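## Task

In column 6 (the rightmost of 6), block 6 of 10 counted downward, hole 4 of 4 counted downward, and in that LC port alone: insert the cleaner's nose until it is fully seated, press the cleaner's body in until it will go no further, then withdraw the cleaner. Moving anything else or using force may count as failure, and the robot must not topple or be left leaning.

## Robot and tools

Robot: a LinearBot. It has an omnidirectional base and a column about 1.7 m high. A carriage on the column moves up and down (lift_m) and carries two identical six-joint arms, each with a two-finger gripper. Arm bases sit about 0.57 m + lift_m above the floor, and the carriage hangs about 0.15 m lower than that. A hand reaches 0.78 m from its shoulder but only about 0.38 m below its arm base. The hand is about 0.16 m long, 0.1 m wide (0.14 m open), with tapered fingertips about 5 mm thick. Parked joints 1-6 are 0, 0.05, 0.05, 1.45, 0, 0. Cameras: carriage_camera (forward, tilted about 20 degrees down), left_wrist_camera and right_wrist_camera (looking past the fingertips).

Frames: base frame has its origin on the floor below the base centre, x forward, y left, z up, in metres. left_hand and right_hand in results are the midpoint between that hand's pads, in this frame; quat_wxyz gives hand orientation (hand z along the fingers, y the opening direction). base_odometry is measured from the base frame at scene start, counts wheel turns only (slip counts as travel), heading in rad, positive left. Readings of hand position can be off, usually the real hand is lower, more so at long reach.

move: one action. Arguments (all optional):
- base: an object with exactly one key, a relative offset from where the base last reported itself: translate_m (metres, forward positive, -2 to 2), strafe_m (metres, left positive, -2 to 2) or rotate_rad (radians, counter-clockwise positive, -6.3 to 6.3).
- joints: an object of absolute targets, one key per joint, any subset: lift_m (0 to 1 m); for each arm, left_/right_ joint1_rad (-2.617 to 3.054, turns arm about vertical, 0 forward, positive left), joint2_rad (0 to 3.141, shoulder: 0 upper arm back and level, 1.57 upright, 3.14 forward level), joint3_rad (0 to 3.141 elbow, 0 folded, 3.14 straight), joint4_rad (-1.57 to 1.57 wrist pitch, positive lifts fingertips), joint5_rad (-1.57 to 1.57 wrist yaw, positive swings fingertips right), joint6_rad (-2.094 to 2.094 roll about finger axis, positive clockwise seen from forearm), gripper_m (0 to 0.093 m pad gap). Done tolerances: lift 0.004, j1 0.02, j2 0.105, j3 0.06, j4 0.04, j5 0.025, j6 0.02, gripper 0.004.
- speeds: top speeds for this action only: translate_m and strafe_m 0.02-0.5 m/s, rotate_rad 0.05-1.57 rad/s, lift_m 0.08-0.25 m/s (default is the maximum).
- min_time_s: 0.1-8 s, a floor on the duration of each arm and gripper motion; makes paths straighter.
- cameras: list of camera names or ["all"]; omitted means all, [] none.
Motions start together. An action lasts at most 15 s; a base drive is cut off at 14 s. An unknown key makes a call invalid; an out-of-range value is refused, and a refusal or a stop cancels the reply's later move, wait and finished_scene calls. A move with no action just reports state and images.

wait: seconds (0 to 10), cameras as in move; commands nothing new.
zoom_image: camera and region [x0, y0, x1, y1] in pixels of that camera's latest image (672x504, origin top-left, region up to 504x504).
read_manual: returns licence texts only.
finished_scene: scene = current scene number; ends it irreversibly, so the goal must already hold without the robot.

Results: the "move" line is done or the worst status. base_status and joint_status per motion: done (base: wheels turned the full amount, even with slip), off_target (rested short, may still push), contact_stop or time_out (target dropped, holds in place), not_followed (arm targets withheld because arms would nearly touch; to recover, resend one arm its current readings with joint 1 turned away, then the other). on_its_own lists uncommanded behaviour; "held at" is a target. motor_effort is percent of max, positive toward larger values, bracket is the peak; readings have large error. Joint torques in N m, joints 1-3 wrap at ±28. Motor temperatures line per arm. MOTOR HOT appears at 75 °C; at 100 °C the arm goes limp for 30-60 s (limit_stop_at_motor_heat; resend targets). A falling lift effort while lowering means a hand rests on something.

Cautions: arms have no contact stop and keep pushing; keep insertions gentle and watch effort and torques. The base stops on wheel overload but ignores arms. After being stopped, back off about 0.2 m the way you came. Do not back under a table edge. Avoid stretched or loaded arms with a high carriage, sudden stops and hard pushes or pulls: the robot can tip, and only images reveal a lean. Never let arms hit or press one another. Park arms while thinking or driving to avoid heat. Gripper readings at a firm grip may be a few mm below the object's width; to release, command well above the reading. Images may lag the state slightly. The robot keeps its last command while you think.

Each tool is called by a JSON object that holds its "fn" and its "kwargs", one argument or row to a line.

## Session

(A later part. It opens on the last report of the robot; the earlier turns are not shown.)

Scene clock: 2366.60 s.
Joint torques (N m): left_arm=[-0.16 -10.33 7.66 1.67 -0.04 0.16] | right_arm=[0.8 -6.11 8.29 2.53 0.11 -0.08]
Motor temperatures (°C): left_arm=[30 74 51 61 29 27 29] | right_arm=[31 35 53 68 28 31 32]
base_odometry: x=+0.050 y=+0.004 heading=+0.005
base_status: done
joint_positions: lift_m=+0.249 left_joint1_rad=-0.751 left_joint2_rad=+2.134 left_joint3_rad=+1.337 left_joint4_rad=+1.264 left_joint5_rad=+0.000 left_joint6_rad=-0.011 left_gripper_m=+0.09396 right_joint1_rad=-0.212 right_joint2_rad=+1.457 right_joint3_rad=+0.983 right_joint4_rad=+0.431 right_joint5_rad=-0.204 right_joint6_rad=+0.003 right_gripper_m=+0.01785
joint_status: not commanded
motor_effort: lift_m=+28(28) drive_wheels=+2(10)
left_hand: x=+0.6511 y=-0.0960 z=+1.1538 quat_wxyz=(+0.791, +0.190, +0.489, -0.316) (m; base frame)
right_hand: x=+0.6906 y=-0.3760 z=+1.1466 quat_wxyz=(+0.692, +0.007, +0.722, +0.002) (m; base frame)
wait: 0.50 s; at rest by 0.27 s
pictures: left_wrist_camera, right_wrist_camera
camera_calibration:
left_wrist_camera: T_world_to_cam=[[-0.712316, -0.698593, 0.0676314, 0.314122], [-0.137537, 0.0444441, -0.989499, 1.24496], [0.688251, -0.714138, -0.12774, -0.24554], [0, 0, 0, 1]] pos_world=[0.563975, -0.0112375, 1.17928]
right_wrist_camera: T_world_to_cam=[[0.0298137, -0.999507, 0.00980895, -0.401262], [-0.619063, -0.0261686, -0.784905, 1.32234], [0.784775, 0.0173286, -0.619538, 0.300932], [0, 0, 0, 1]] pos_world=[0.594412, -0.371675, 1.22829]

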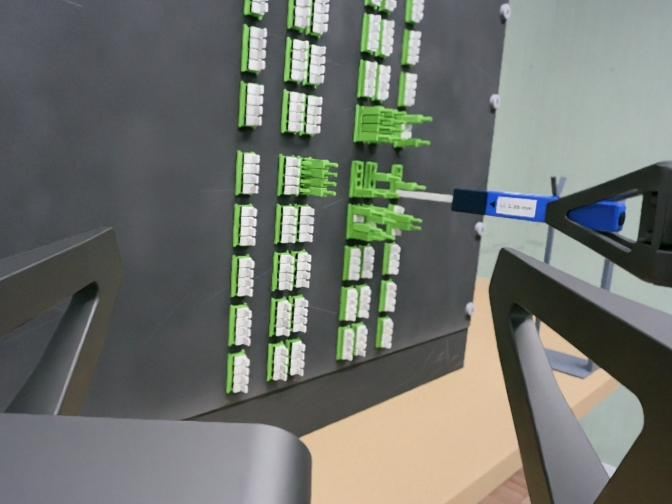

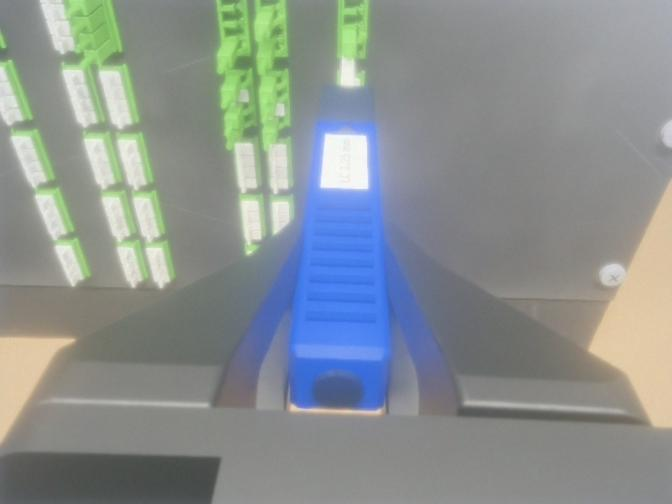

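{"fn": "move", "kwargs": {
  "base": {"translate_m": -0.012},
  "speeds": {"translate_m": 0.02},
  "cameras": []
}}

{"fn": "wait", "kwargs": {
  "seconds": 0.5,
  "cameras": ["left_wrist_camera","right_wrist_camera"]
}}

{"fn": "zoom_image", "kwargs": {
  "camera": "left_wrist_camera",
  "region": [360, 150, 480, 270]
}}

{"fn": "zoom_image", "kwargs": {
  "camera": "right_wrist_camera",
  "region": [310, 10, 390, 110]
}}

Scene clock: 2383.77 s.
Joint torques (N m): left_arm=[-0.35 -10.09 7.64 1.67 -0.04 0.16] | right_arm=[0.69 -6.28 8.31 2.59 0.11 -0.09]
Motor temperatures (°C): left_arm=[30 74 51 61 29 27 29] | right_arm=[31 35 53 67 28 31 32]
move: done
base_odometry: x=+0.038 y=+0.003 heading=+0.005
base_status: done
joint_positions: lift_m=+0.249 left_joint1_rad=-0.750 left_joint2_rad=+2.134 left_joint3_rad=+1.337 left_joint4_rad=+1.264 left_joint5_rad=+0.000 left_joint6_rad=-0.011 left_gripper_m=+0.09396 right_joint1_rad=-0.212 right_joint2_rad=+1.459 right_joint3_rad=+0.983 right_joint4_rad=+0.431 right_joint5_rad=-0.204 right_joint6_rad=+0.003 right_gripper_m=+0.01785
joint_status: not commanded
motor_effort: lift_m=+28(28) drive_wheels=-4(10)
left_hand: x=+0.6514 y=-0.0956 z=+1.1538 quat_wxyz=(+0.791, +0.189, +0.489, -0.316) (m; base frame)
right_hand: x=+0.6908 y=-0.3761 z=+1.1459 quat_wxyz=(+0.692, +0.007, +0.722, +0.002) (m; base frame)
pictures: none
No camera images: "cameras" was empty.

Scene clock: 2384.27 s.
Joint torques (N m): left_arm=[-0.23 -10.13 7.66 1.66 -0.04 0.16] | right_arm=[0.58 -6.3 8.44 2.51 0.16 -0.06]
Motor temperatures (°C): left_arm=[30 74 51 61 29 27 29] | right_arm=[31 35 53 67 28 31 32]
base_odometry: x=+0.038 y=+0.003 heading=+0.005
base_status: done
joint_positions: lift_m=+0.249 left_joint1_rad=-0.750 left_joint2_rad=+2.134 left_joint3_rad=+1.337 left_joint4_rad=+1.264 left_joint5_rad=+0.000 left_joint6_rad=-0.011 left_gripper_m=+0.09396 right_joint1_rad=-0.212 right_joint2_rad=+1.459 right_joint3_rad=+0.983 right_joint4_rad=+0.431 right_joint5_rad=-0.204 right_joint6_rad=+0.003 right_gripper_m=+0.01785
joint_status: not commanded
motor_effort: lift_m=+28(28) drive_wheels=-5(10)
left_hand: x=+0.6514 y=-0.0956 z=+1.1538 quat_wxyz=(+0.791, +0.189, +0.489, -0.316) (m; base frame)
right_hand: x=+0.6908 y=-0.3761 z=+1.1459 quat_wxyz=(+0.692, +0.007, +0.722, +0.002) (m; base frame)
wait: 0.50 s; at rest by 0.27 s
pictures: left_wrist_camera, right_wrist_camera
camera_calibration:
left_wrist_camera: T_world_to_cam=[[-0.711774, -0.699149, 0.0675921, 0.314138], [-0.137552, 0.0443726, -0.9895, 1.24499], [0.688809, -0.713597, -0.127752, -0.245828], [0, 0, 0, 1]] pos_world=[0.564174, -0.0110367, 1.17928]
right_wrist_camera: T_world_to_cam=[[0.0297929, -0.999512, 0.00940794, -0.400865], [-0.620181, -0.0258658, -0.784032, 1.32183], [0.783893, 0.017524, -0.620649, 0.302211], [0, 0, 0, 1]] pos_world=[0.594814, -0.371776, 1.22769]

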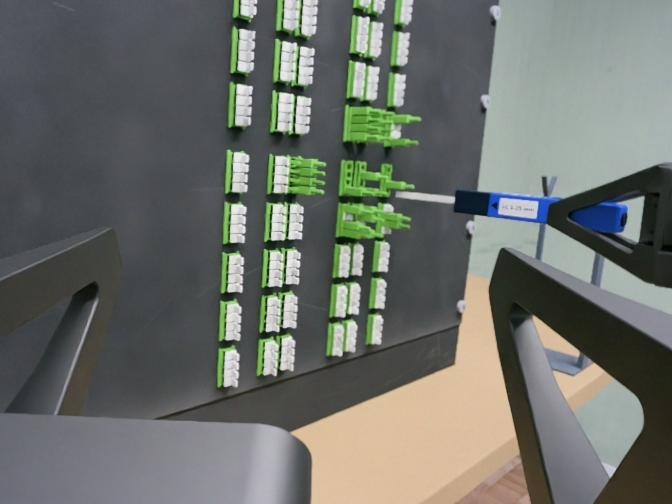

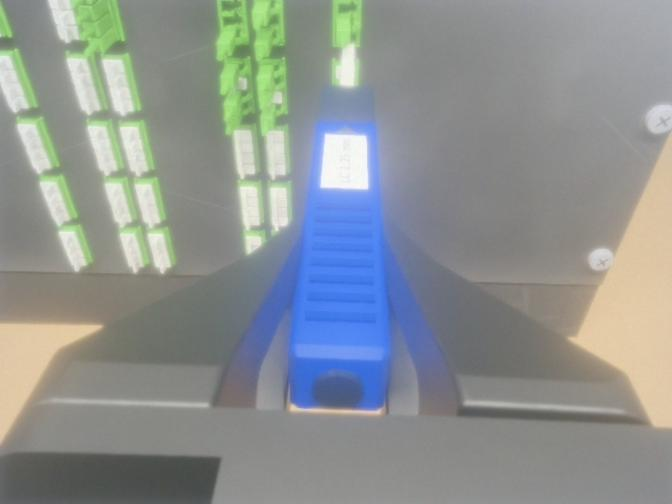

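Scaled by 4.200 from the camera's 672x504 image, which has a finer 960x720 frame.

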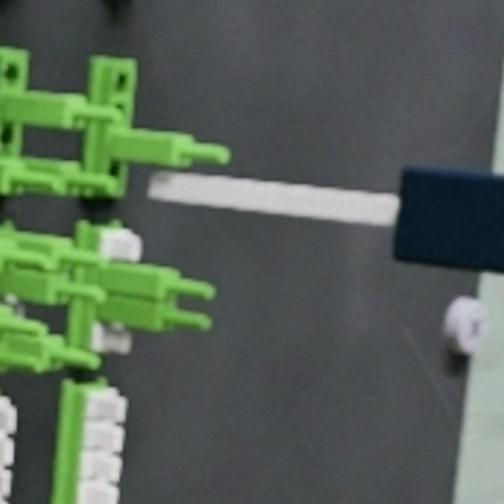

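Scaled by 5.040 from the camera's 672x504 image, which has a finer 960x720 frame.

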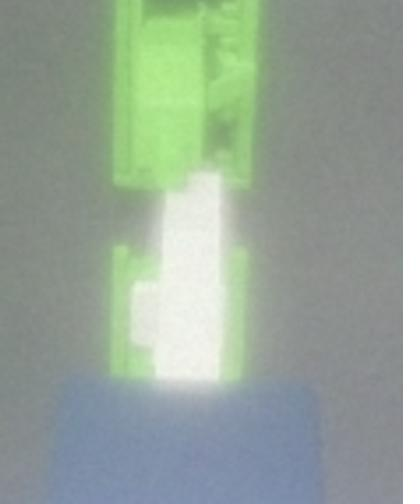

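{"fn": "move", "kwargs": {
  "base": {"translate_m": -0.1},
  "speeds": {"translate_m": 0.05},
  "cameras": ["left_wrist_camera"]
}}

{"fn": "zoom_image", "kwargs": {
  "camera": "left_wrist_camera",
  "region": [300, 130, 480, 270]
}}

Scene clock: 2404.67 s.
Joint torques (N m): left_arm=[-0.2 -10.13 7.65 1.66 -0.05 0.16] | right_arm=[0.72 -6.48 8.39 2.58 0.09 -0.06]
Motor temperatures (°C): left_arm=[30 74 51 61 29 27 29] | right_arm=[31 36 53 66 28 31 32]
move: done
base_odometry: x=-0.062 y=+0.003 heading=+0.005
base_status: done
joint_positions: lift_m=+0.249 left_joint1_rad=-0.751 left_joint2_rad=+2.134 left_joint3_rad=+1.337 left_joint4_rad=+1.264 left_joint5_rad=+0.000 left_joint6_rad=-0.011 left_gripper_m=+0.09396 right_joint1_rad=-0.212 right_joint2_rad=+1.460 right_joint3_rad=+0.983 right_joint4_rad=+0.431 right_joint5_rad=-0.204 right_joint6_rad=+0.003 right_gripper_m=+0.01785
joint_status: not commanded
motor_effort: lift_m=+28(28) drive_wheels=-1(10)
left_hand: x=+0.6512 y=-0.0960 z=+1.1537 quat_wxyz=(+0.791, +0.190, +0.489, -0.316) (m; base frame)
right_hand: x=+0.6911 y=-0.3761 z=+1.1452 quat_wxyz=(+0.691, +0.007, +0.723, +0.002) (m; base frame)
pictures: left_wrist_camera
camera_calibration:
left_wrist_camera: T_world_to_cam=[[-0.712249, -0.698662, 0.067622, 0.314031], [-0.137814, 0.044728, -0.989448, 1.24497], [0.688265, -0.714052, -0.128143, -0.245156], [0, 0, 0, 1]] pos_world=[0.563975, -0.0113378, 1.17918]

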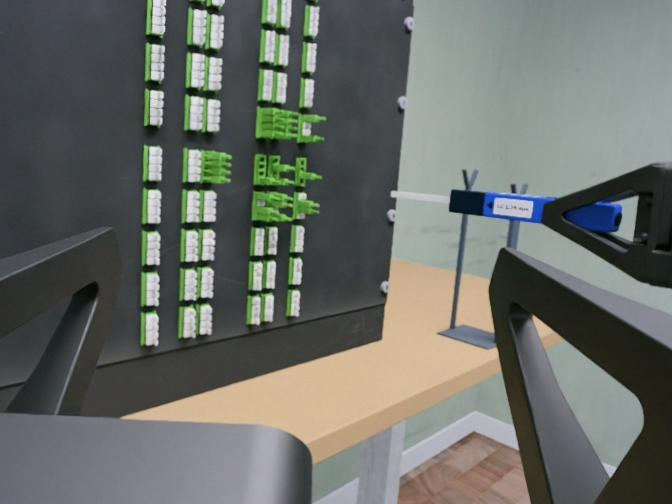

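Scaled by 2.800 from the camera's 672x504 image, which has a finer 960x720 frame.

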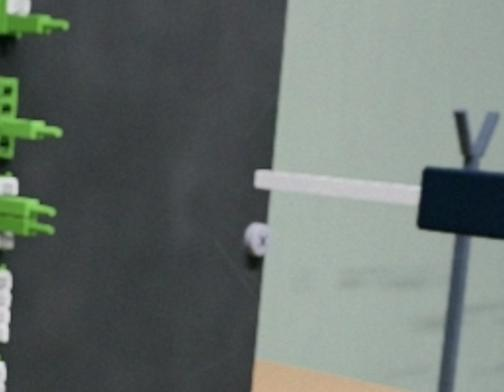

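{"fn": "finished_scene", "kwargs": {
  "scene": 1
}}

The scene is finished: the task was done.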